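# Place the C-labelled box into the tote near the door

## Task

Find the single box whose top shows the letter C and set it inside the tote beside the door, fully within the tote with no part over its rim. No other object may go into the tote. The robot must not topple or finish leaning, or the task counts as failed.

## Robot and tools

ROBOT. TidyBot++: a mobile base (0.54 m long, 0.50 m wide, 0.38 m tall) on four powered casters, carrying one seven-joint arm with a two-finger gripper. The shoulder sits 0.12 m ahead of the base centre and 0.68 m above the floor. Segments: upper arm 0.42 m, forearm 0.31 m, hand 0.31 m. Cameras: base_camera, and wrist_camera, which looks along the hand. The arm begins folded, hand pointing down, wrist up to 0.08 m past the base front. Something may occasionally tug a held part or nudge a loose object.

FRAMES. All positions are in metres. Base frame: origin on the floor below the base centre, x forward, y left, z up. The odometry frame is the base frame as it stood when the scene began; base_odometry reports x, y and heading (rad, left positive, -3.142 to 3.142) there, from wheel turns only, so slip looks like travel. hand_pose is in the base frame and marks the point between the finger pads; the hand's own z axis runs along the fingers, and the fingers open and close along its y axis.

TOOL move. Optional keys: base, joints, target, speeds, cameras, blocking. Anything else makes the call invalid; an out-of-range value gets it refused.
- base: an object of relative offsets from where the base is now, along its axes at the command's start. translate_m (forward +, -2 to 2 m), strafe_m (left +, -2 to 2 m), rotate_rad (counter-clockwise from above +, -6.3 to 6.3 rad). The base travels straight to the offset point.
- joints: absolute targets by name. joint_1_rad (any angle; + is clockwise from above, the reverse of heading), joint_2_rad (shoulder, -2.249 to 2.249; 0 is upper arm vertical, + leans forward), joint_3_rad (any angle), joint_4_rad (elbow, -2.579 to 2.579; with joint_3 at 3.14, negative bends forward), joint_5_rad (any angle), joint_6_rad (wrist, -2.099 to 2.099), joint_7_rad (any angle; hand down, + is counter-clockwise from above, at 1.57 fingers open left-right), gripper_pos (0 fully open to 1 fully closed; gap about 85 x (1 - gripper_pos) mm). Done tolerances: ±0.039 rad for joints 1-4, ±0.095 for 5-7, ±0.03 gripper. Any-angle joints take the short way, so send steps smaller than half a turn.
- target: one flat list of seven numbers, an absolute hand pose in the base frame: [x, y, z, qw, qx, qy, qz], metres then unit quaternion, same layout as hand_pose. With target, joints may only contain gripper_pos.
- speeds: caps for this action only. translate_m and strafe_m 0.05 to 0.5 m/s (give one of them only when both move the base), rotate_rad 0.1 to 1.57 rad/s.
- cameras: list of base_camera, wrist_camera or all; omitted or null means all, [] means none.
- blocking: true/omitted returns once everything rests; false returns within about 0.5 s while motion continues. A later move overrides only what it names.
No action lasts beyond 15 s; a base move is cut at 14 s (time_out).

wait(seconds 0 to 10, cameras) returns state and images without commanding anything, and returns early once all moves have settled. stop(cameras) brakes every running motion; braked parts read stopped and may keep pressing on contacts. zoom_image(camera, region [x0, y0, x1, y1] in pixels, origin top-left, at most 504 by 504) enlarges part of that camera's newest image. finished_scene(scene) ends the current scene, taking its number as reported; it cannot be undone, and the goal must still hold once the robot lets go.

RESULTS. The move line reads done or the worst status. base_status, joint_status, hand_status: moving, done, off_target (resting away from the target, maybe still pushing), contact_stop, time_out, not_followed (a check withheld the arm's targets; pose unreachable or joint command not followed, with a cause). on_its_own lists uncommanded behaviour. hand_target is where the hand would be with every joint at target. motor_effort is percent of maximum torque, signed toward higher joint values, with the peak in brackets. base_tilt is in degrees, forward and right positive. ARM HIT flags a hard hit on the base or arm. MOTOR HOT appears at 60 °C; at 75 °C an over-temperature stop lets the arm sag for 30-60 s (limit_stop_at_motor_heat); resend targets afterwards. A torque fault (joints 1-4 over 104.5 N m, 5-7 over 51.3 N m) freezes the arm and gripper for 10 s. After a refused call, an uncommanded stop or a fault, the rest of that reply's move, wait and finished_scene calls are skipped.

PRACTICE. Targets usually land within about 3 cm; to fix, add (wanted position minus hand_pose) to the last target's x, y, z. To hold still while loaded, resend hand_target rather than hand_pose, and never command a joint to its current reading under load, since the arm sags with weight. Closed fingertips reach about 20 mm beyond the hand point, so keep clear of the floor. Pointing down, the hand reaches at most about 0.94 m high, and only close in. Low, forward-pointing targets close to the base often miss and can drive the arm into the base; there is no base-collision check. Gripper at 1 reading done means nothing was grasped; off_target means something is held.

AVOID. Driving or turning while the arm is snagged above about 0.6 m, pushing or pulling sideways with a raised hand, reaching far out from folded over nearby furniture, or swinging a stretched arm sideways: all can tip the robot. Retract the arm or back away to level it. Also avoid drops, releasing moving objects, slams, hard pushes, squeezing hard on something still resting on a surface, fast swings of a load, and holding loads stretched out long enough to overheat motors.

Each tool is called after "Request:" as name(argument=value, ...), one argument or row to a line, values as JSON.

## Session

Request:
move(
)

Scene clock: 0.00 s.
base_odometry: x=+0.000 y=+0.000 heading=+0.000
base_tilt: forward=+0.1 right=-0.4
base_status: not commanded
joint_positions: joint_1_rad=+0.013 joint_2_rad=-0.372 joint_3_rad=+3.098 joint_4_rad=-2.542 joint_5_rad=-0.028 joint_6_rad=-0.862 joint_7_rad=+1.528 gripper_pos=+0.000
joint_status: not commanded
motor_effort: joint_1_rad=+0 joint_2_rad=-1 joint_3_rad=+0 joint_4_rad=+14 joint_5_rad=-1 joint_6_rad=+1 joint_7_rad=+0
hand_pose: x=+0.2589 y=+0.0103 z=+0.5866 quat_wxyz=(-0.005, +0.998, -0.016, +0.054) (m; base frame)
hand_target: x=+0.2589 y=+0.0103 z=+0.5866 quat_wxyz=(-0.005, +0.998, -0.016, +0.054) (m; base frame)
hand_status: not commanded
pictures: base_camera, wrist_camera
Images, in order (width x height): base_camera 644x364, wrist_camera 644x476.

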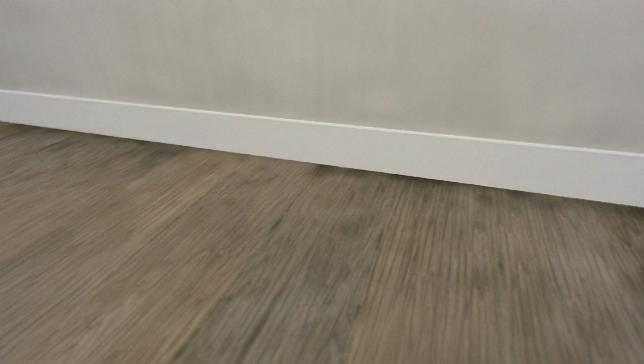

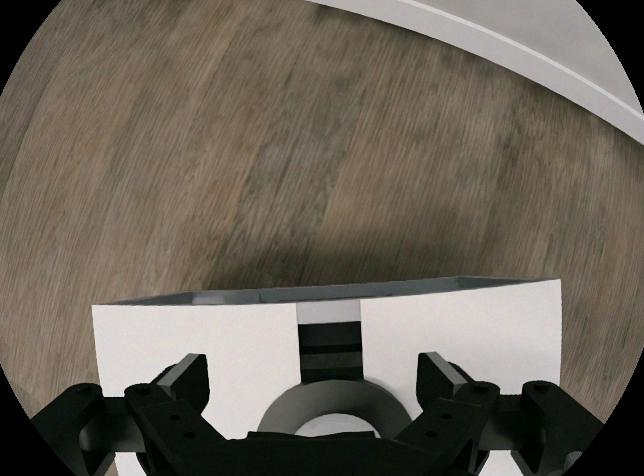

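Request:
move(
  base={"rotate_rad": 1.2},
)

Request:
move(
  base={"rotate_rad": 1.0},
)

Request:
move(
  base={"rotate_rad": 1.0},
)

Request:
move(
  base={"rotate_rad": 1.0},
)

Request:
move(
  base={"rotate_rad": 1.0},
)

Scene clock: 4.30 s.
move: done
base_odometry: x=+0.000 y=+0.000 heading=+1.199
base_tilt: forward=+0.1 right=-0.4
base_status: done
joint_positions: joint_1_rad=+0.013 joint_2_rad=-0.372 joint_3_rad=+3.098 joint_4_rad=-2.542 joint_5_rad=-0.028 joint_6_rad=-0.862 joint_7_rad=+1.528 gripper_pos=+0.000
motor_effort: joint_1_rad=+1(1) joint_2_rad=-1(2) joint_3_rad=+0(1) joint_4_rad=+14(14) joint_5_rad=+0(1) joint_6_rad=+1(1) joint_7_rad=+0(1)
hand_pose: x=+0.2589 y=+0.0103 z=+0.5866 quat_wxyz=(-0.005, +0.998, -0.016, +0.054) (m; base frame)
pictures: base_camera, wrist_camera

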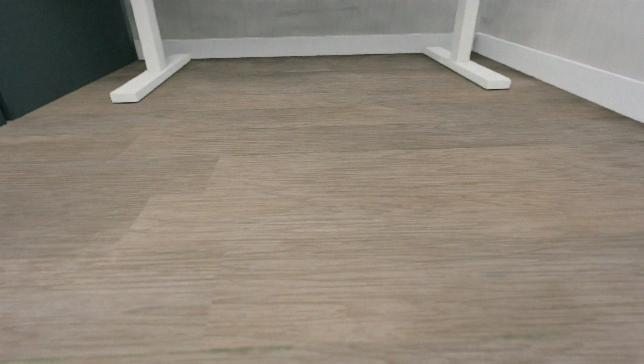

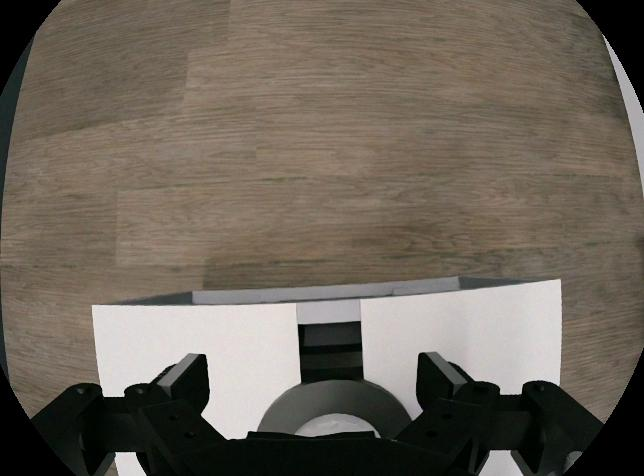

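Scene clock: 6.20 s.
move: done
base_odometry: x=+0.000 y=+0.000 heading=+2.198
base_tilt: forward=+0.1 right=-0.4
base_status: done
joint_positions: joint_1_rad=+0.013 joint_2_rad=-0.372 joint_3_rad=+3.098 joint_4_rad=-2.542 joint_5_rad=-0.028 joint_6_rad=-0.862 joint_7_rad=+1.528 gripper_pos=+0.000
motor_effort: joint_1_rad=-1(1) joint_2_rad=-1(2) joint_3_rad=+0(1) joint_4_rad=+14(14) joint_5_rad=-1(1) joint_6_rad=+1(1) joint_7_rad=+0(1)
hand_pose: x=+0.2589 y=+0.0103 z=+0.5866 quat_wxyz=(-0.005, +0.998, -0.016, +0.054) (m; base frame)
pictures: base_camera, wrist_camera

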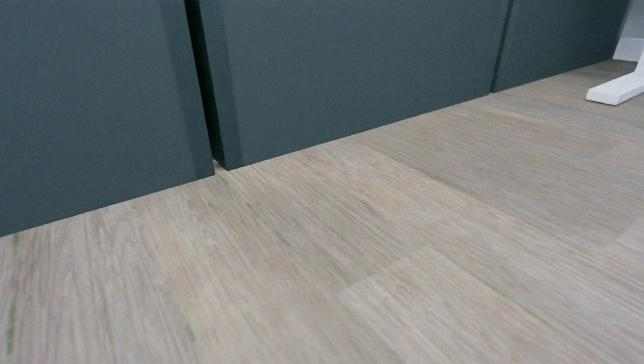

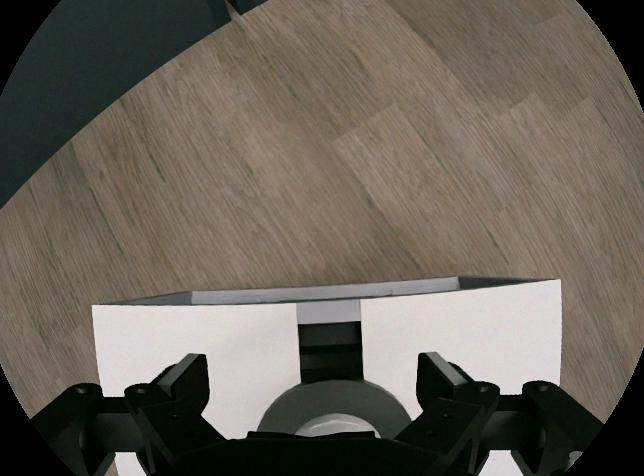

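Scene clock: 8.10 s.
move: done
base_odometry: x=+0.000 y=+0.000 heading=-3.087
base_tilt: forward=+0.0 right=-0.4
base_status: done
joint_positions: joint_1_rad=+0.013 joint_2_rad=-0.372 joint_3_rad=+3.098 joint_4_rad=-2.542 joint_5_rad=-0.028 joint_6_rad=-0.862 joint_7_rad=+1.528 gripper_pos=+0.000
motor_effort: joint_1_rad=+1(2) joint_2_rad=-1(2) joint_3_rad=+0(1) joint_4_rad=+14(14) joint_5_rad=-1(1) joint_6_rad=+1(1) joint_7_rad=+0(1)
hand_pose: x=+0.2589 y=+0.0103 z=+0.5866 quat_wxyz=(-0.005, +0.998, -0.016, +0.054) (m; base frame)
pictures: base_camera, wrist_camera

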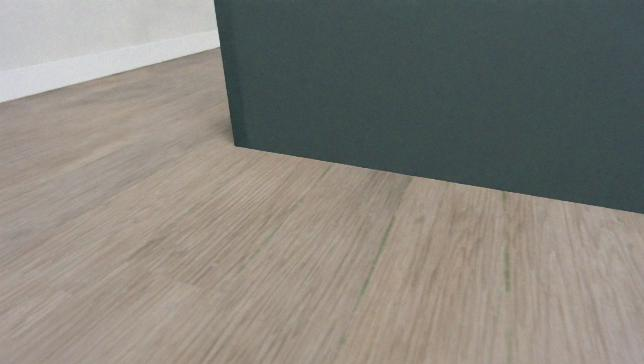

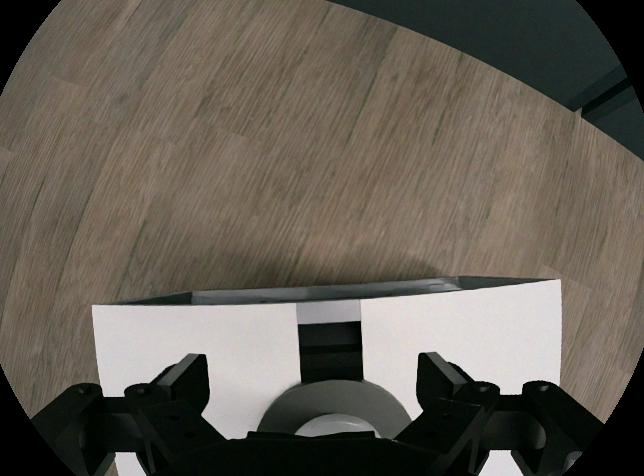

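Scene clock: 10.00 s.
move: done
base_odometry: x=+0.000 y=+0.000 heading=-2.088
base_tilt: forward=+0.0 right=-0.4
base_status: done
joint_positions: joint_1_rad=+0.013 joint_2_rad=-0.372 joint_3_rad=+3.098 joint_4_rad=-2.542 joint_5_rad=-0.028 joint_6_rad=-0.862 joint_7_rad=+1.528 gripper_pos=+0.000
motor_effort: joint_1_rad=+0(1) joint_2_rad=-1(2) joint_3_rad=+0(1) joint_4_rad=+14(14) joint_5_rad=-1(1) joint_6_rad=+1(1) joint_7_rad=+0(1)
hand_pose: x=+0.2589 y=+0.0103 z=+0.5866 quat_wxyz=(-0.005, +0.998, -0.016, +0.054) (m; base frame)
pictures: base_camera, wrist_camera

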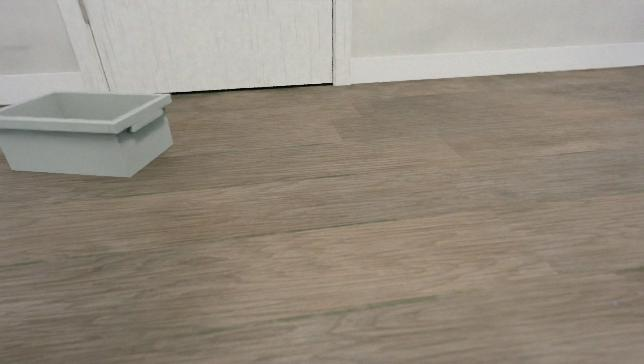

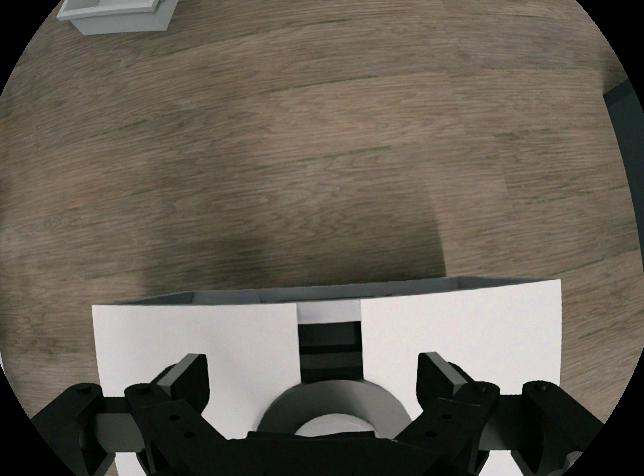

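Scene clock: 11.90 s.
move: done
base_odometry: x=+0.000 y=+0.000 heading=-1.089
base_tilt: forward=+0.0 right=-0.5
base_status: done
joint_positions: joint_1_rad=+0.013 joint_2_rad=-0.372 joint_3_rad=+3.098 joint_4_rad=-2.542 joint_5_rad=-0.028 joint_6_rad=-0.862 joint_7_rad=+1.528 gripper_pos=+0.000
motor_effort: joint_1_rad=+1(1) joint_2_rad=-1(2) joint_3_rad=-1(1) joint_4_rad=+14(14) joint_5_rad=-1(1) joint_6_rad=+1(1) joint_7_rad=+0(0)
hand_pose: x=+0.2589 y=+0.0103 z=+0.5866 quat_wxyz=(-0.005, +0.998, -0.016, +0.054) (m; base frame)
pictures: base_camera, wrist_camera

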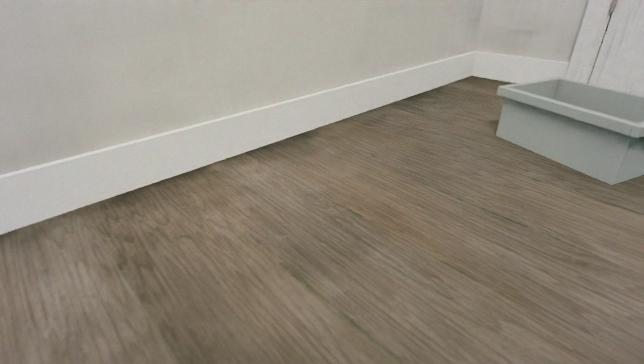

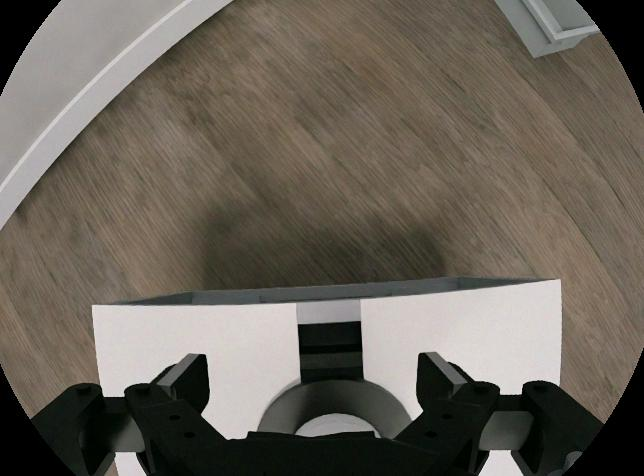

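Request:
move(
  base={"rotate_rad": 2.3},
  cameras=[],
)

Request:
move(
  joints={"joint_1_rad": 0.0, "joint_2_rad": -0.6, "joint_3_rad": 3.14, "joint_4_rad": -2.1, "joint_5_rad": 0, "joint_6_rad": -0.5, "joint_7_rad": 1.57},
)

Scene clock: 20.60 s.
move: done
base_odometry: x=+0.000 y=+0.000 heading=+1.210
base_tilt: forward=+0.1 right=-0.4
base_status: done
joint_positions: joint_1_rad=+0.013 joint_2_rad=-0.372 joint_3_rad=+3.098 joint_4_rad=-2.542 joint_5_rad=-0.028 joint_6_rad=-0.862 joint_7_rad=+1.528 gripper_pos=+0.000
motor_effort: joint_1_rad=+0(1) joint_2_rad=-1(2) joint_3_rad=+0(1) joint_4_rad=+14(14) joint_5_rad=-1(1) joint_6_rad=+1(1) joint_7_rad=+0(0)
hand_pose: x=+0.2589 y=+0.0103 z=+0.5866 quat_wxyz=(-0.005, +0.998, -0.016, +0.054) (m; base frame)
pictures: none

Scene clock: 22.23 s.
move: done
base_odometry: x=+0.000 y=+0.000 heading=+1.210
base_tilt: forward=+0.0 right=-0.4
joint_positions: joint_1_rad=+0.013 joint_2_rad=-0.579 joint_3_rad=+3.119 joint_4_rad=-2.112 joint_5_rad=-0.028 joint_6_rad=-0.593 joint_7_rad=+1.528 gripper_pos=+0.000
joint_status: all done
motor_effort: joint_1_rad=+1(2) joint_2_rad=-1(4) joint_3_rad=-1(1) joint_4_rad=+21(21) joint_5_rad=+0(1) joint_6_rad=+7(8) joint_7_rad=+0(1)
hand_pose: x=+0.4672 y=+0.0109 z=+0.8815 quat_wxyz=(-0.019, +0.874, -0.019, +0.486) (m; base frame)
pictures: base_camera, wrist_camera

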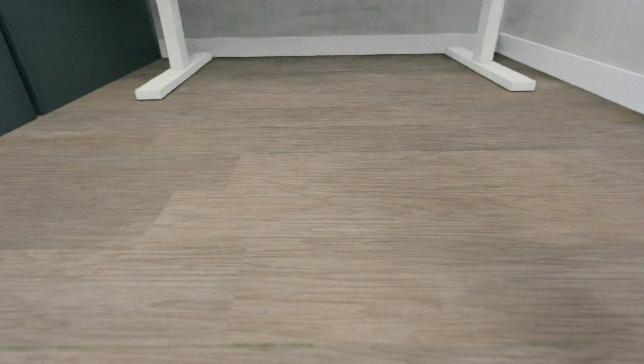

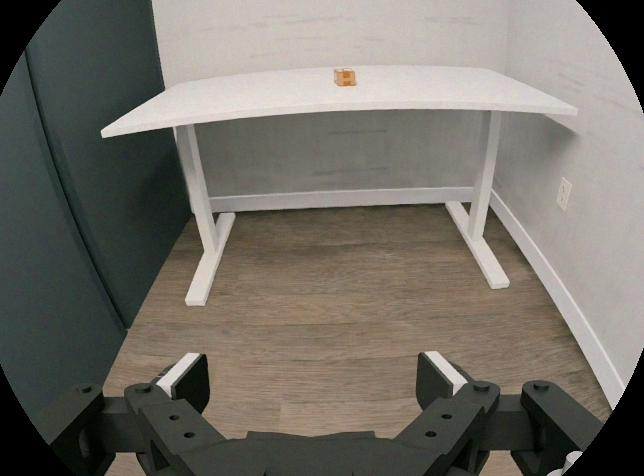

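Request:
zoom_image(
  camera="wrist_camera",
  region=[290, 50, 400, 110],
)

Request:
zoom_image(
  camera="wrist_camera",
  region=[90, 50, 590, 150],
)

Scaled by 4.582.

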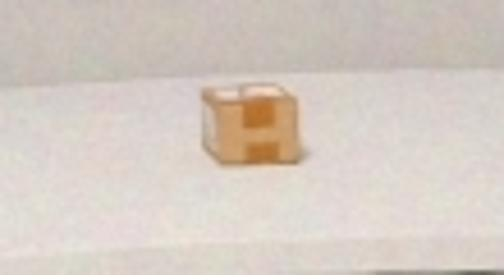

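Scaled by 1.008.

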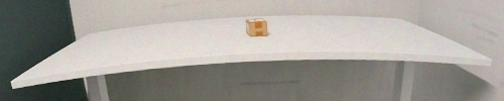

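Request:
move(
  base={"rotate_rad": -1.2},
  speeds={"rotate_rad": 0.8},
  joints={"joint_2_rad": -0.9, "joint_4_rad": -2.4, "joint_6_rad": -0.3},
)

Request:
move(
  base={"rotate_rad": -1.2},
  speeds={"rotate_rad": 0.8},
  cameras=["wrist_camera"],
)

Request:
move(
  base={"rotate_rad": -1.2},
  speeds={"rotate_rad": 0.8},
  cameras=["wrist_camera"],
)

Request:
move(
  base={"rotate_rad": -1.2},
  speeds={"rotate_rad": 0.8},
  cameras=["wrist_camera"],
)

Scene clock: 34.30 s.
move: done
base_odometry: x=+0.000 y=+0.000 heading=+0.011
base_tilt: forward=+0.0 right=-0.5
base_status: done
joint_positions: joint_1_rad=+0.013 joint_2_rad=-0.878 joint_3_rad=+3.123 joint_4_rad=-2.386 joint_5_rad=-0.028 joint_6_rad=-0.390 joint_7_rad=+1.528 gripper_pos=+0.000
joint_status: all done
motor_effort: joint_1_rad=+0(2) joint_2_rad=+7(9) joint_3_rad=+0(1) joint_4_rad=+21(23) joint_5_rad=-1(1) joint_6_rad=+8(9) joint_7_rad=+0(0)
hand_pose: x=+0.4038 y=+0.0070 z=+0.8702 quat_wxyz=(-0.018, +0.812, -0.021, +0.582) (m; base frame)
pictures: base_camera, wrist_camera

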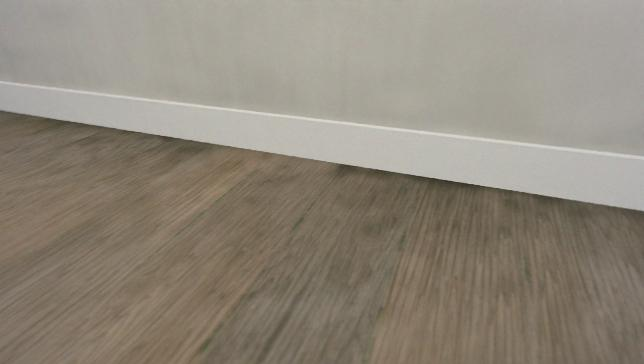

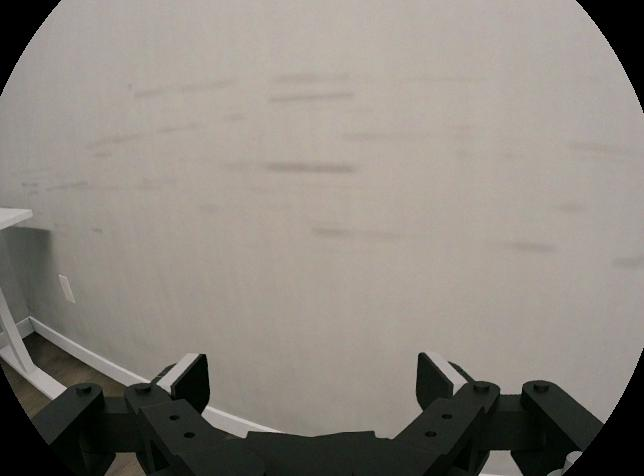

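Scene clock: 36.60 s.
move: done
base_odometry: x=+0.000 y=+0.000 heading=-1.187
base_tilt: forward=+0.0 right=-0.4
base_status: done
joint_positions: joint_1_rad=+0.013 joint_2_rad=-0.878 joint_3_rad=+3.124 joint_4_rad=-2.386 joint_5_rad=-0.028 joint_6_rad=-0.389 joint_7_rad=+1.528 gripper_pos=+0.000
motor_effort: joint_1_rad=+0(1) joint_2_rad=+7(7) joint_3_rad=+0(1) joint_4_rad=+21(22) joint_5_rad=+0(1) joint_6_rad=+8(8) joint_7_rad=+0(1)
hand_pose: x=+0.4039 y=+0.0068 z=+0.8705 quat_wxyz=(-0.018, +0.812, -0.021, +0.583) (m; base frame)
pictures: wrist_camera

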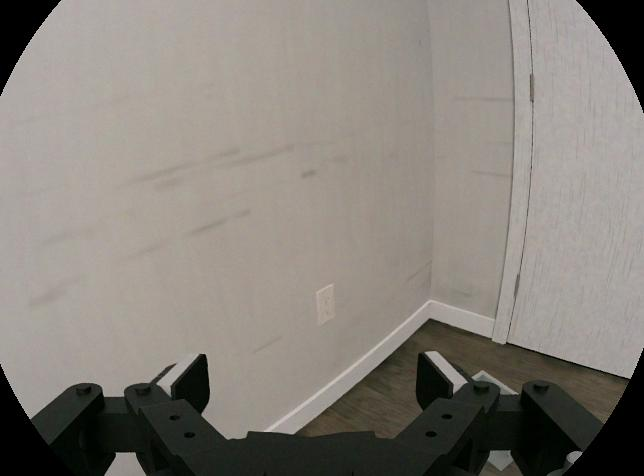

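Scene clock: 38.90 s.
move: done
base_odometry: x=+0.000 y=+0.000 heading=-2.386
base_tilt: forward=+0.0 right=-0.4
base_status: done
joint_positions: joint_1_rad=+0.013 joint_2_rad=-0.878 joint_3_rad=+3.124 joint_4_rad=-2.386 joint_5_rad=-0.028 joint_6_rad=-0.388 joint_7_rad=+1.528 gripper_pos=+0.000
motor_effort: joint_1_rad=+0(1) joint_2_rad=+7(7) joint_3_rad=+0(2) joint_4_rad=+22(22) joint_5_rad=-1(1) joint_6_rad=+8(8) joint_7_rad=+0(0)
hand_pose: x=+0.4039 y=+0.0067 z=+0.8706 quat_wxyz=(-0.018, +0.812, -0.022, +0.583) (m; base frame)
pictures: wrist_camera

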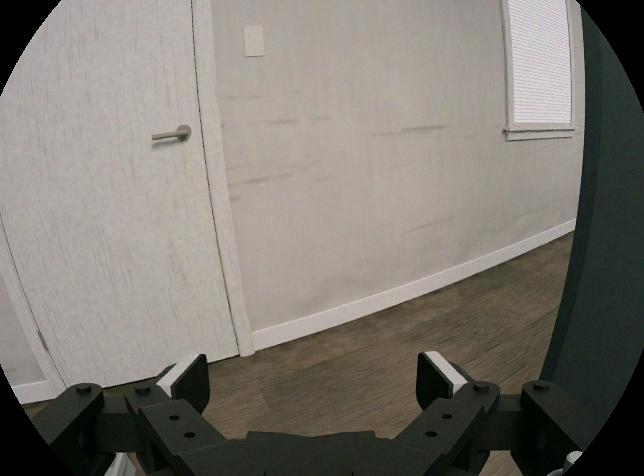

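Scene clock: 41.20 s.
move: done
base_odometry: x=+0.000 y=+0.000 heading=+2.698
base_tilt: forward=+0.0 right=-0.5
base_status: done
joint_positions: joint_1_rad=+0.013 joint_2_rad=-0.878 joint_3_rad=+3.124 joint_4_rad=-2.386 joint_5_rad=-0.028 joint_6_rad=-0.388 joint_7_rad=+1.528 gripper_pos=+0.000
motor_effort: joint_1_rad=+1(2) joint_2_rad=+7(7) joint_3_rad=+0(1) joint_4_rad=+21(22) joint_5_rad=-1(1) joint_6_rad=+8(8) joint_7_rad=+0(0)
hand_pose: x=+0.4039 y=+0.0067 z=+0.8706 quat_wxyz=(-0.018, +0.812, -0.022, +0.583) (m; base frame)
pictures: wrist_camera

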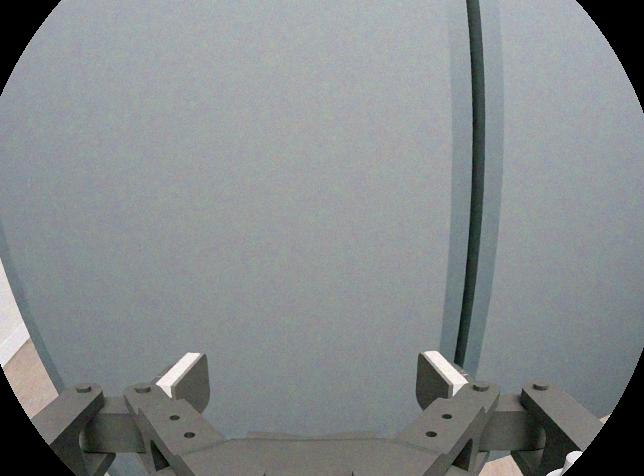

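Request:
move(
  base={"rotate_rad": -1.48},
  speeds={"rotate_rad": 0.8},
  joints={"joint_2_rad": -0.6, "joint_4_rad": -2.1, "joint_6_rad": -0.5},
)

Request:
move(
  base={"translate_m": 0.5},
)

Request:
zoom_image(
  camera="wrist_camera",
  region=[250, 30, 410, 150],
)

Scene clock: 50.83 s.
move: done
base_odometry: x=+0.000 y=+0.000 heading=+1.220
base_tilt: forward=+0.0 right=-0.4
base_status: done
joint_positions: joint_1_rad=+0.013 joint_2_rad=-0.617 joint_3_rad=+3.126 joint_4_rad=-2.115 joint_5_rad=-0.028 joint_6_rad=-0.427 joint_7_rad=+1.528 gripper_pos=+0.000
joint_status: all done
motor_effort: joint_1_rad=+1(1) joint_2_rad=-1(8) joint_3_rad=+0(1) joint_4_rad=+21(23) joint_5_rad=-1(1) joint_6_rad=+8(10) joint_7_rad=+0(1)
hand_pose: x=+0.4809 y=+0.0072 z=+0.9401 quat_wxyz=(-0.021, +0.820, -0.022, +0.571) (m; base frame)
pictures: base_camera, wrist_camera

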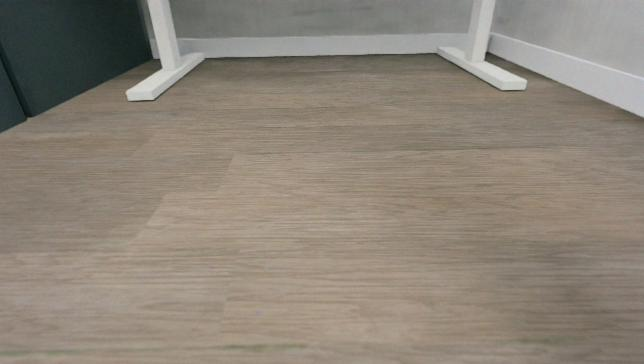

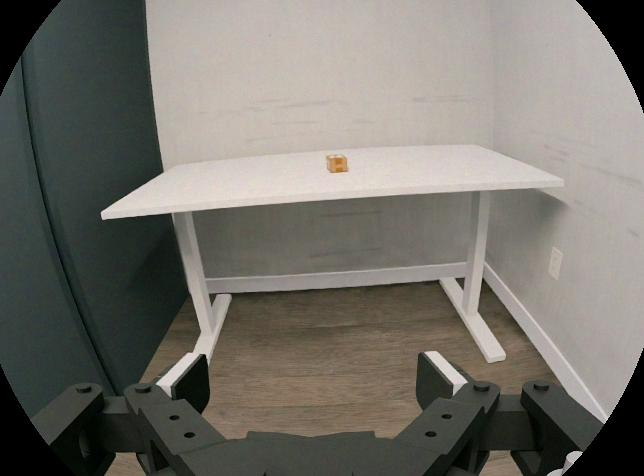

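Scene clock: 53.13 s.
move: done
base_odometry: x=+0.172 y=+0.470 heading=+1.219
base_tilt: forward=+0.1 right=-0.4
base_status: done
joint_positions: joint_1_rad=+0.013 joint_2_rad=-0.607 joint_3_rad=+3.126 joint_4_rad=-2.114 joint_5_rad=-0.028 joint_6_rad=-0.428 joint_7_rad=+1.528 gripper_pos=+0.000
motor_effort: joint_1_rad=+0(1) joint_2_rad=-1(4) joint_3_rad=-1(1) joint_4_rad=+21(22) joint_5_rad=+0(1) joint_6_rad=+8(9) joint_7_rad=+0(0)
hand_pose: x=+0.4835 y=+0.0072 z=+0.9366 quat_wxyz=(-0.020, +0.823, -0.022, +0.567) (m; base frame)
pictures: base_camera, wrist_camera

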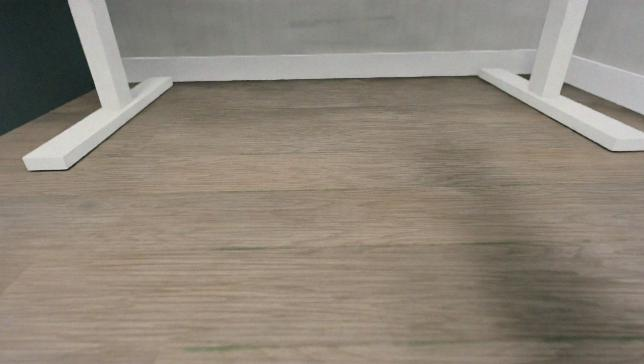

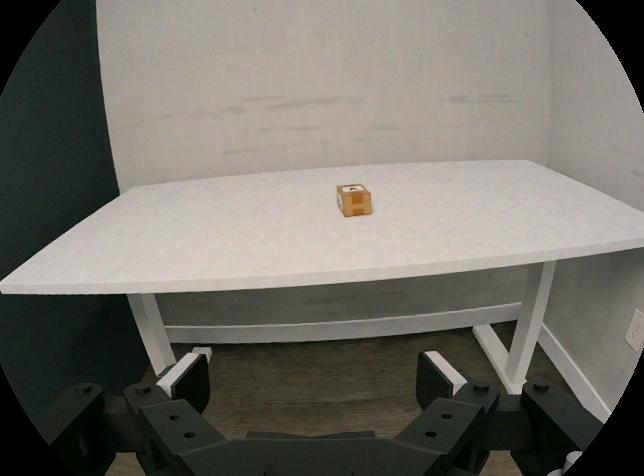

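Scaled by 3.150.

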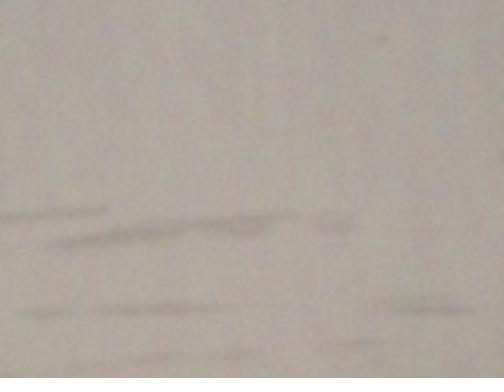

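Request:
zoom_image(
  camera="wrist_camera",
  region=[310, 160, 400, 230],
)

Scaled by 5.600.

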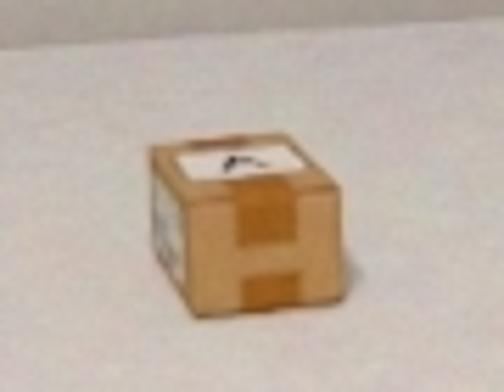

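Request:
move(
  base={"translate_m": 0.25, "rotate_rad": 0.08},
  joints={"joint_2_rad": -0.3, "joint_4_rad": -1.9, "joint_6_rad": -0.7},
)

Request:
zoom_image(
  camera="wrist_camera",
  region=[250, 160, 420, 290],
)

Scene clock: 59.50 s.
move: done
base_odometry: x=+0.258 y=+0.705 heading=+1.300
base_tilt: forward=+0.1 right=-0.4
base_status: done
joint_positions: joint_1_rad=+0.012 joint_2_rad=-0.303 joint_3_rad=+3.127 joint_4_rad=-1.915 joint_5_rad=-0.028 joint_6_rad=-0.622 joint_7_rad=+1.528 gripper_pos=+0.000
joint_status: all done
motor_effort: joint_1_rad=+0(2) joint_2_rad=-11(15) joint_3_rad=+0(2) joint_4_rad=+21(22) joint_5_rad=-1(1) joint_6_rad=+7(9) joint_7_rad=+0(1)
hand_pose: x=+0.5527 y=+0.0077 z=+0.8784 quat_wxyz=(-0.020, +0.899, -0.024, +0.438) (m; base frame)
pictures: base_camera, wrist_camera

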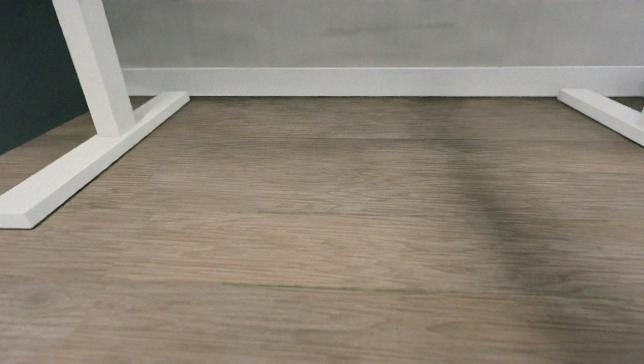

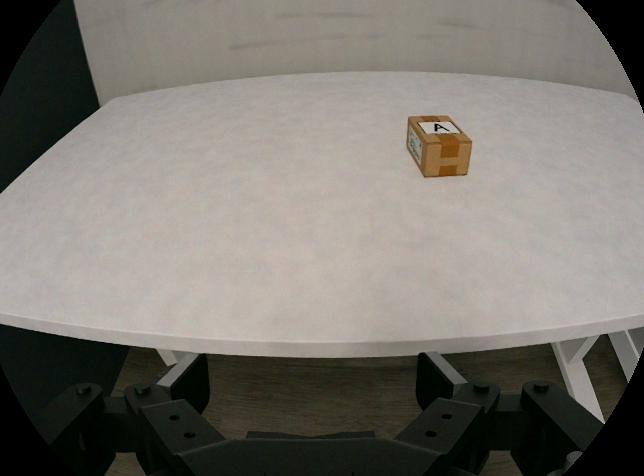

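Scaled by 2.965.

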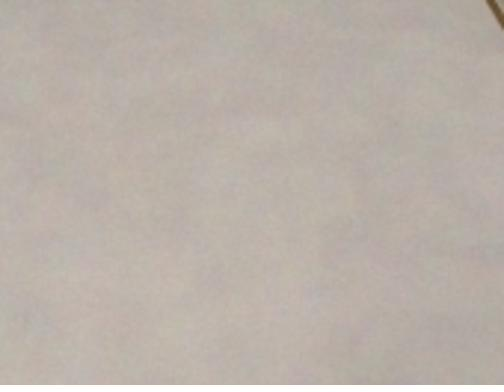

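Request:
move(
  base={"translate_m": -1.05},
  joints={"joint_2_rad": -0.9, "joint_4_rad": -2.4, "joint_6_rad": -0.4},
  cameras=[],
)

Request:
move(
  base={"rotate_rad": 2.0},
  speeds={"rotate_rad": 0.8},
)

Scene clock: 69.70 s.
move: done
base_odometry: x=-0.023 y=-0.307 heading=+1.300
base_tilt: forward=+0.0 right=-0.5
base_status: done
joint_positions: joint_1_rad=+0.012 joint_2_rad=-0.883 joint_3_rad=+3.128 joint_4_rad=-2.385 joint_5_rad=-0.028 joint_6_rad=-0.489 joint_7_rad=+1.528 gripper_pos=+0.000
joint_status: all done
motor_effort: joint_1_rad=+1(1) joint_2_rad=+7(15) joint_3_rad=+0(2) joint_4_rad=+21(22) joint_5_rad=-1(1) joint_6_rad=+8(9) joint_7_rad=+0(1)
hand_pose: x=+0.3917 y=+0.0060 z=+0.8433 quat_wxyz=(-0.018, +0.839, -0.024, +0.544) (m; base frame)
pictures: none

Scene clock: 73.00 s.
move: done
base_odometry: x=-0.023 y=-0.307 heading=-2.984
base_tilt: forward=+0.0 right=-0.4
base_status: done
joint_positions: joint_1_rad=+0.012 joint_2_rad=-0.883 joint_3_rad=+3.129 joint_4_rad=-2.385 joint_5_rad=-0.028 joint_6_rad=-0.488 joint_7_rad=+1.528 gripper_pos=+0.000
motor_effort: joint_1_rad=+0(2) joint_2_rad=+7(7) joint_3_rad=+0(2) joint_4_rad=+21(21) joint_5_rad=+0(1) joint_6_rad=+8(8) joint_7_rad=+0(1)
hand_pose: x=+0.3918 y=+0.0059 z=+0.8435 quat_wxyz=(-0.019, +0.838, -0.024, +0.544) (m; base frame)
pictures: base_camera, wrist_camera

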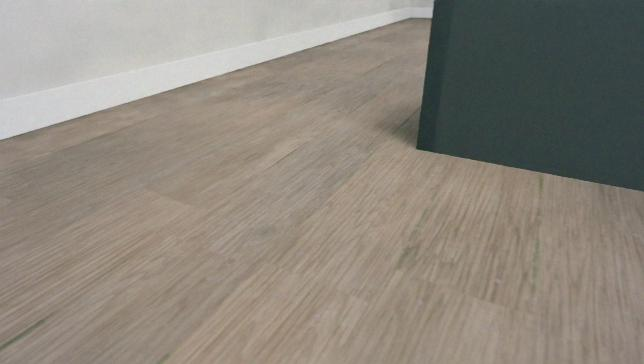

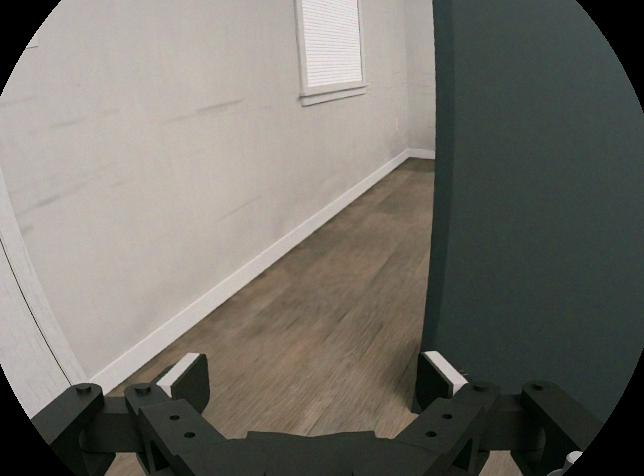

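Request:
move(
  base={"rotate_rad": -0.43},
  cameras=[],
)

Request:
move(
  base={"translate_m": 0.5, "strafe_m": 0.2},
  cameras=["base_camera"],
)

Request:
move(
  base={"strafe_m": 0.57},
)

Scene clock: 90.83 s.
move: done
base_odometry: x=-0.022 y=-0.307 heading=+2.870
base_tilt: forward=+0.0 right=-0.4
base_status: done
joint_positions: joint_1_rad=+0.012 joint_2_rad=-0.883 joint_3_rad=+3.129 joint_4_rad=-2.385 joint_5_rad=-0.028 joint_6_rad=-0.488 joint_7_rad=+1.528 gripper_pos=+0.000
motor_effort: joint_1_rad=+1(1) joint_2_rad=+7(7) joint_3_rad=+0(1) joint_4_rad=+21(22) joint_5_rad=-1(1) joint_6_rad=+8(8) joint_7_rad=+0(1)
hand_pose: x=+0.3918 y=+0.0059 z=+0.8435 quat_wxyz=(-0.018, +0.838, -0.024, +0.544) (m; base frame)
pictures: none

Scene clock: 93.37 s.
move: done
base_odometry: x=-0.558 y=-0.366 heading=+2.870
base_tilt: forward=+0.1 right=-0.4
base_status: done
joint_positions: joint_1_rad=+0.012 joint_2_rad=-0.888 joint_3_rad=+3.129 joint_4_rad=-2.386 joint_5_rad=-0.028 joint_6_rad=-0.486 joint_7_rad=+1.528 gripper_pos=+0.000
motor_effort: joint_1_rad=+0(1) joint_2_rad=+7(10) joint_3_rad=+0(1) joint_4_rad=+21(22) joint_5_rad=-1(1) joint_6_rad=+8(8) joint_7_rad=+0(0)
hand_pose: x=+0.3913 y=+0.0059 z=+0.8452 quat_wxyz=(-0.019, +0.837, -0.024, +0.547) (m; base frame)
pictures: base_camera

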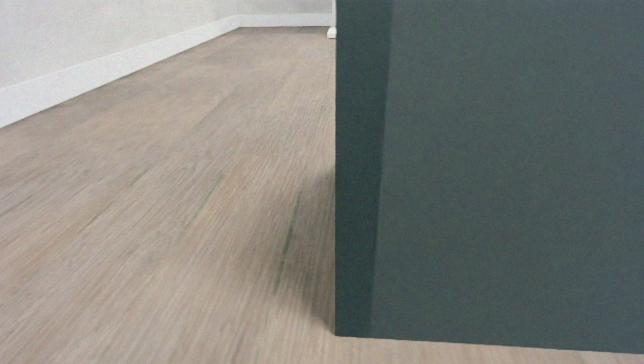

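Scene clock: 95.83 s.
move: done
base_odometry: x=-0.711 y=-0.915 heading=+2.869
base_tilt: forward=+0.0 right=-0.5
base_status: done
joint_positions: joint_1_rad=+0.012 joint_2_rad=-0.888 joint_3_rad=+3.129 joint_4_rad=-2.386 joint_5_rad=-0.028 joint_6_rad=-0.486 joint_7_rad=+1.528 gripper_pos=+0.000
motor_effort: joint_1_rad=+0(2) joint_2_rad=+7(8) joint_3_rad=+0(1) joint_4_rad=+21(22) joint_5_rad=+0(1) joint_6_rad=+8(8) joint_7_rad=+0(1)
hand_pose: x=+0.3913 y=+0.0058 z=+0.8452 quat_wxyz=(-0.019, +0.837, -0.024, +0.547) (m; base frame)
pictures: base_camera, wrist_camera

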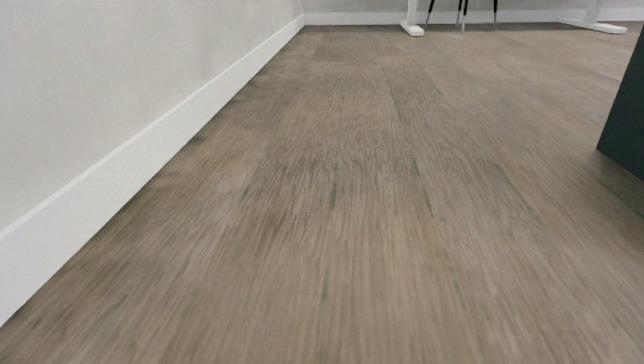

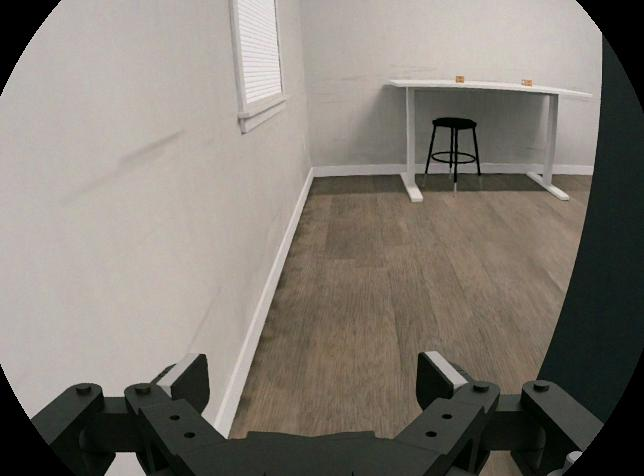

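Request:
move(
  base={"translate_m": 1.2},
  cameras=[],
)

Request:
move(
  base={"translate_m": 0.8, "strafe_m": -0.8},
)

Scene clock: 104.10 s.
move: time_out
base_odometry: x=-1.865 y=-0.593 heading=+2.867
base_tilt: forward=+0.0 right=-0.4
base_status: translate_m time_out (by the wheels' count: +1.198 of +1.200)
joint_positions: joint_1_rad=+0.012 joint_2_rad=-0.889 joint_3_rad=+3.129 joint_4_rad=-2.386 joint_5_rad=-0.028 joint_6_rad=-0.485 joint_7_rad=+1.528 gripper_pos=+0.000
motor_effort: joint_1_rad=+0(2) joint_2_rad=+8(11) joint_3_rad=+0(2) joint_4_rad=+21(22) joint_5_rad=+0(1) joint_6_rad=+8(8) joint_7_rad=+0(1)
hand_pose: x=+0.3910 y=+0.0057 z=+0.8456 quat_wxyz=(-0.019, +0.836, -0.024, +0.548) (m; base frame)
pictures: none

not run: a stop that you did not command came earlier in this reply.

Request:
move(
  joints={"joint_2_rad": -0.6, "joint_4_rad": -2.1, "joint_6_rad": -0.5},
)

Scene clock: 106.50 s.
move: done
base_odometry: x=-1.865 y=-0.593 heading=+2.867
base_tilt: forward=+0.1 right=-0.4
joint_positions: joint_1_rad=+0.012 joint_2_rad=-0.619 joint_3_rad=+3.129 joint_4_rad=-2.114 joint_5_rad=-0.028 joint_6_rad=-0.485 joint_7_rad=+1.528 gripper_pos=+0.000
joint_status: all done
motor_effort: joint_1_rad=+0(1) joint_2_rad=+0(9) joint_3_rad=+0(1) joint_4_rad=+21(23) joint_5_rad=-1(1) joint_6_rad=+8(9) joint_7_rad=+0(0)
hand_pose: x=+0.4738 y=+0.0063 z=+0.9241 quat_wxyz=(-0.020, +0.836, -0.024, +0.548) (m; base frame)
pictures: base_camera, wrist_camera

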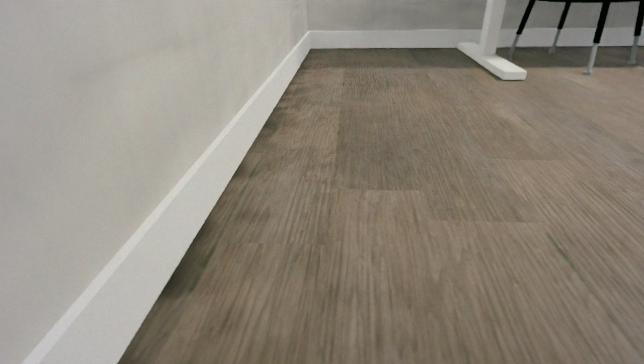

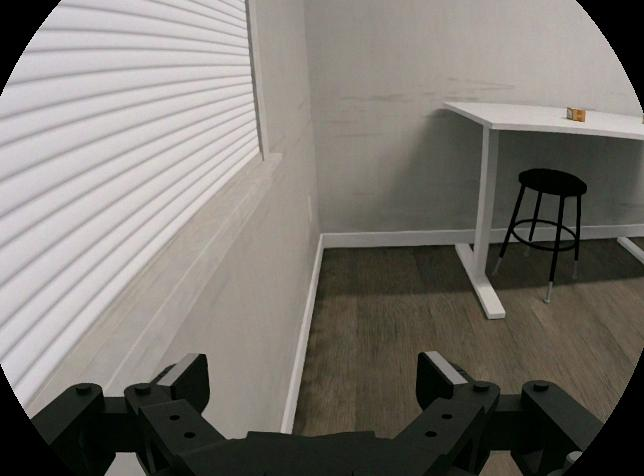

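Request:
move(
  base={"strafe_m": -0.7},
  speeds={"strafe_m": 0.3},
)

Request:
move(
  base={"translate_m": 0.4, "rotate_rad": -0.04},
)

Scene clock: 117.03 s.
move: time_out
base_odometry: x=-1.755 y=-0.201 heading=+2.858
base_tilt: forward=+0.1 right=-0.4
base_status: strafe_m time_out (by the wheels' count: -0.407 of -0.700)
joint_positions: joint_1_rad=+0.007 joint_2_rad=-0.614 joint_3_rad=+3.141 joint_4_rad=-2.112 joint_5_rad=-0.025 joint_6_rad=-0.485 joint_7_rad=+1.528 gripper_pos=+0.000
motor_effort: joint_1_rad=+0(5) joint_2_rad=+0(6) joint_3_rad=+0(11) joint_4_rad=+21(23) joint_5_rad=+0(3) joint_6_rad=+8(9) joint_7_rad=+0(1)
hand_pose: x=+0.4753 y=+0.0028 z=+0.9243 quat_wxyz=(-0.021, +0.836, -0.026, +0.547) (m; base frame)
pictures: base_camera, wrist_camera

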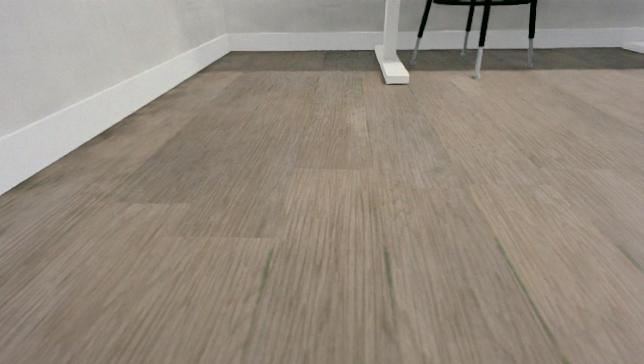

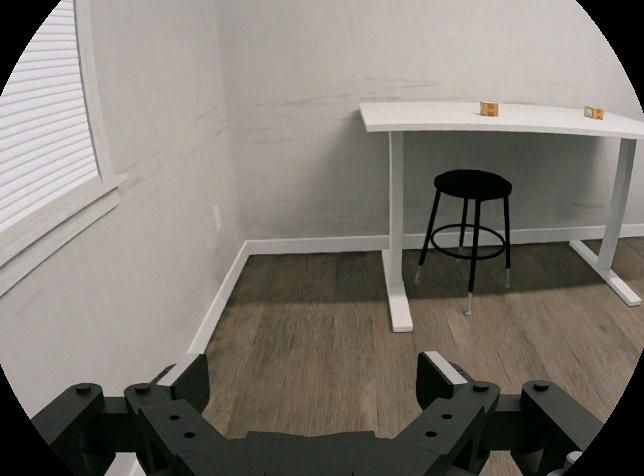

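not run: a stop that you did not command came earlier in this reply.

Request:
move(
  base={"translate_m": 0.35},
)

Request:
move(
  base={"strafe_m": -0.5},
  speeds={"strafe_m": 0.3},
)

Scene clock: 122.20 s.
move: done
base_odometry: x=-2.091 y=-0.103 heading=+2.857
base_tilt: forward=+0.1 right=-0.4
base_status: done
joint_positions: joint_1_rad=+0.007 joint_2_rad=-0.606 joint_3_rad=+3.141 joint_4_rad=-2.111 joint_5_rad=-0.025 joint_6_rad=-0.485 joint_7_rad=+1.528 gripper_pos=+0.000
motor_effort: joint_1_rad=+0(1) joint_2_rad=-1(3) joint_3_rad=+0(1) joint_4_rad=+21(22) joint_5_rad=-1(1) joint_6_rad=+8(8) joint_7_rad=+0(1)
hand_pose: x=+0.4773 y=+0.0027 z=+0.9215 quat_wxyz=(-0.020, +0.838, -0.027, +0.544) (m; base frame)
pictures: base_camera, wrist_camera

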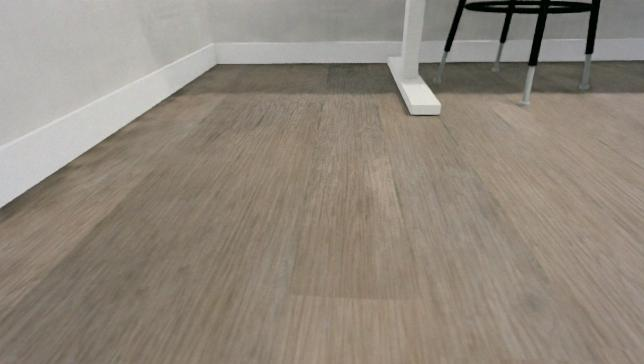

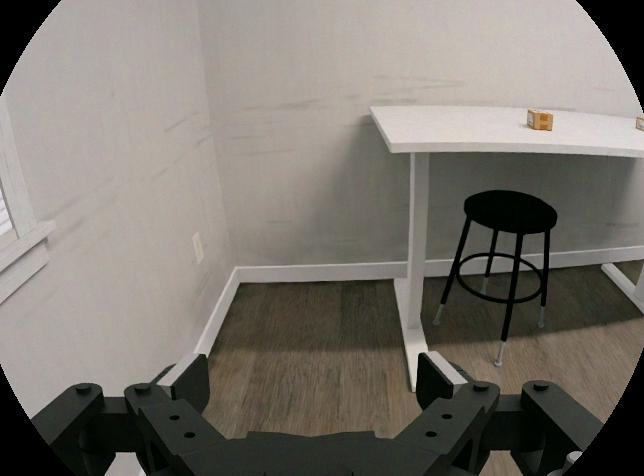

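Scene clock: 124.80 s.
move: done
base_odometry: x=-1.951 y=+0.377 heading=+2.858
base_tilt: forward=+0.1 right=-0.4
base_status: done
joint_positions: joint_1_rad=+0.007 joint_2_rad=-0.606 joint_3_rad=+3.140 joint_4_rad=-2.111 joint_5_rad=-0.025 joint_6_rad=-0.485 joint_7_rad=+1.528 gripper_pos=+0.000
motor_effort: joint_1_rad=+0(2) joint_2_rad=-1(2) joint_3_rad=+0(2) joint_4_rad=+21(22) joint_5_rad=+0(1) joint_6_rad=+8(8) joint_7_rad=+0(0)
hand_pose: x=+0.4773 y=+0.0029 z=+0.9215 quat_wxyz=(-0.020, +0.838, -0.026, +0.544) (m; base frame)
pictures: base_camera, wrist_camera

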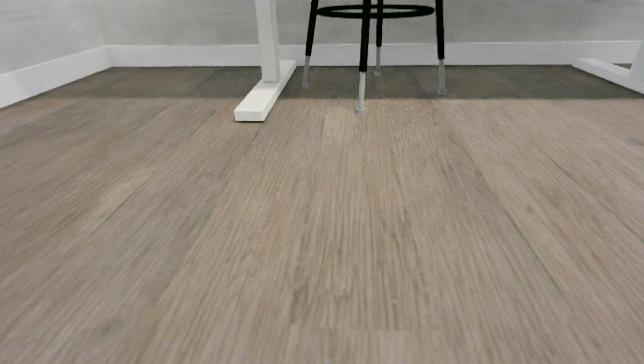

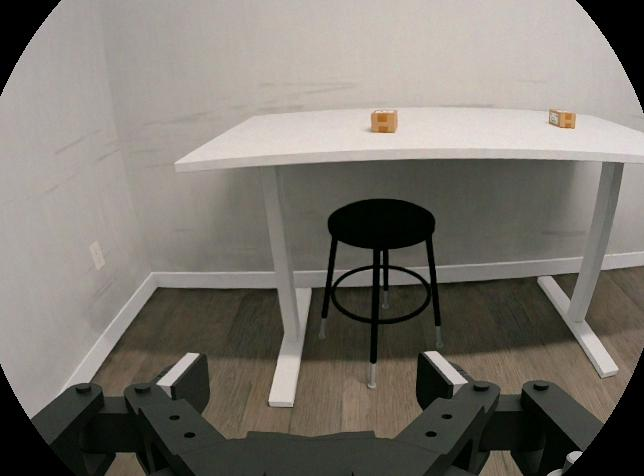

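Request:
move(
  base={"translate_m": 0.35, "strafe_m": -0.25},
)

Request:
zoom_image(
  camera="wrist_camera",
  region=[270, 100, 390, 190],
)

Request:
zoom_image(
  camera="wrist_camera",
  region=[470, 80, 610, 180],
)

Scene clock: 129.13 s.
move: done
base_odometry: x=-2.217 y=+0.716 heading=+2.857
base_tilt: forward=+0.0 right=-0.4
base_status: done
joint_positions: joint_1_rad=+0.007 joint_2_rad=-0.602 joint_3_rad=+3.140 joint_4_rad=-2.111 joint_5_rad=-0.025 joint_6_rad=-0.485 joint_7_rad=+1.528 gripper_pos=+0.000
motor_effort: joint_1_rad=+0(1) joint_2_rad=-1(5) joint_3_rad=+0(2) joint_4_rad=+21(22) joint_5_rad=-1(1) joint_6_rad=+8(8) joint_7_rad=+0(1)
hand_pose: x=+0.4784 y=+0.0029 z=+0.9201 quat_wxyz=(-0.020, +0.839, -0.026, +0.542) (m; base frame)
pictures: base_camera, wrist_camera

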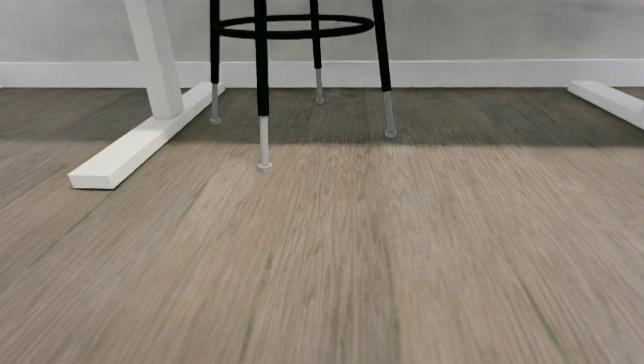

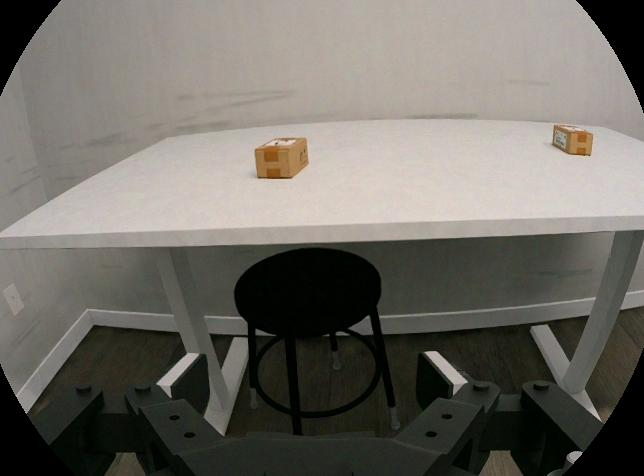

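Scaled by 4.200.

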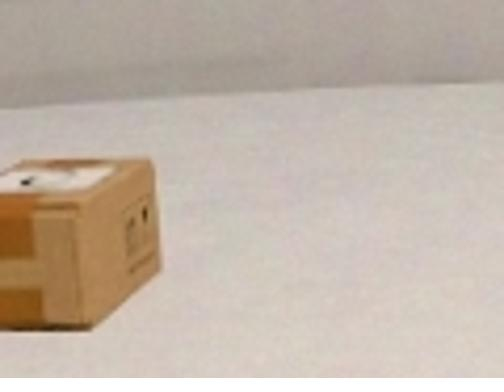

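Scaled by 3.600.

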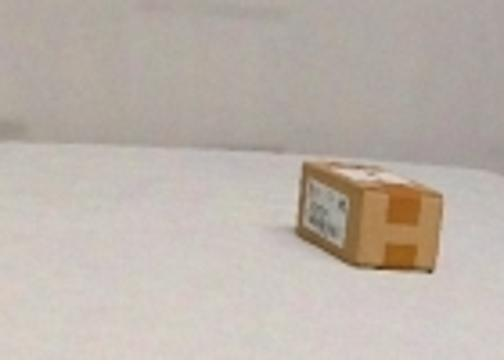

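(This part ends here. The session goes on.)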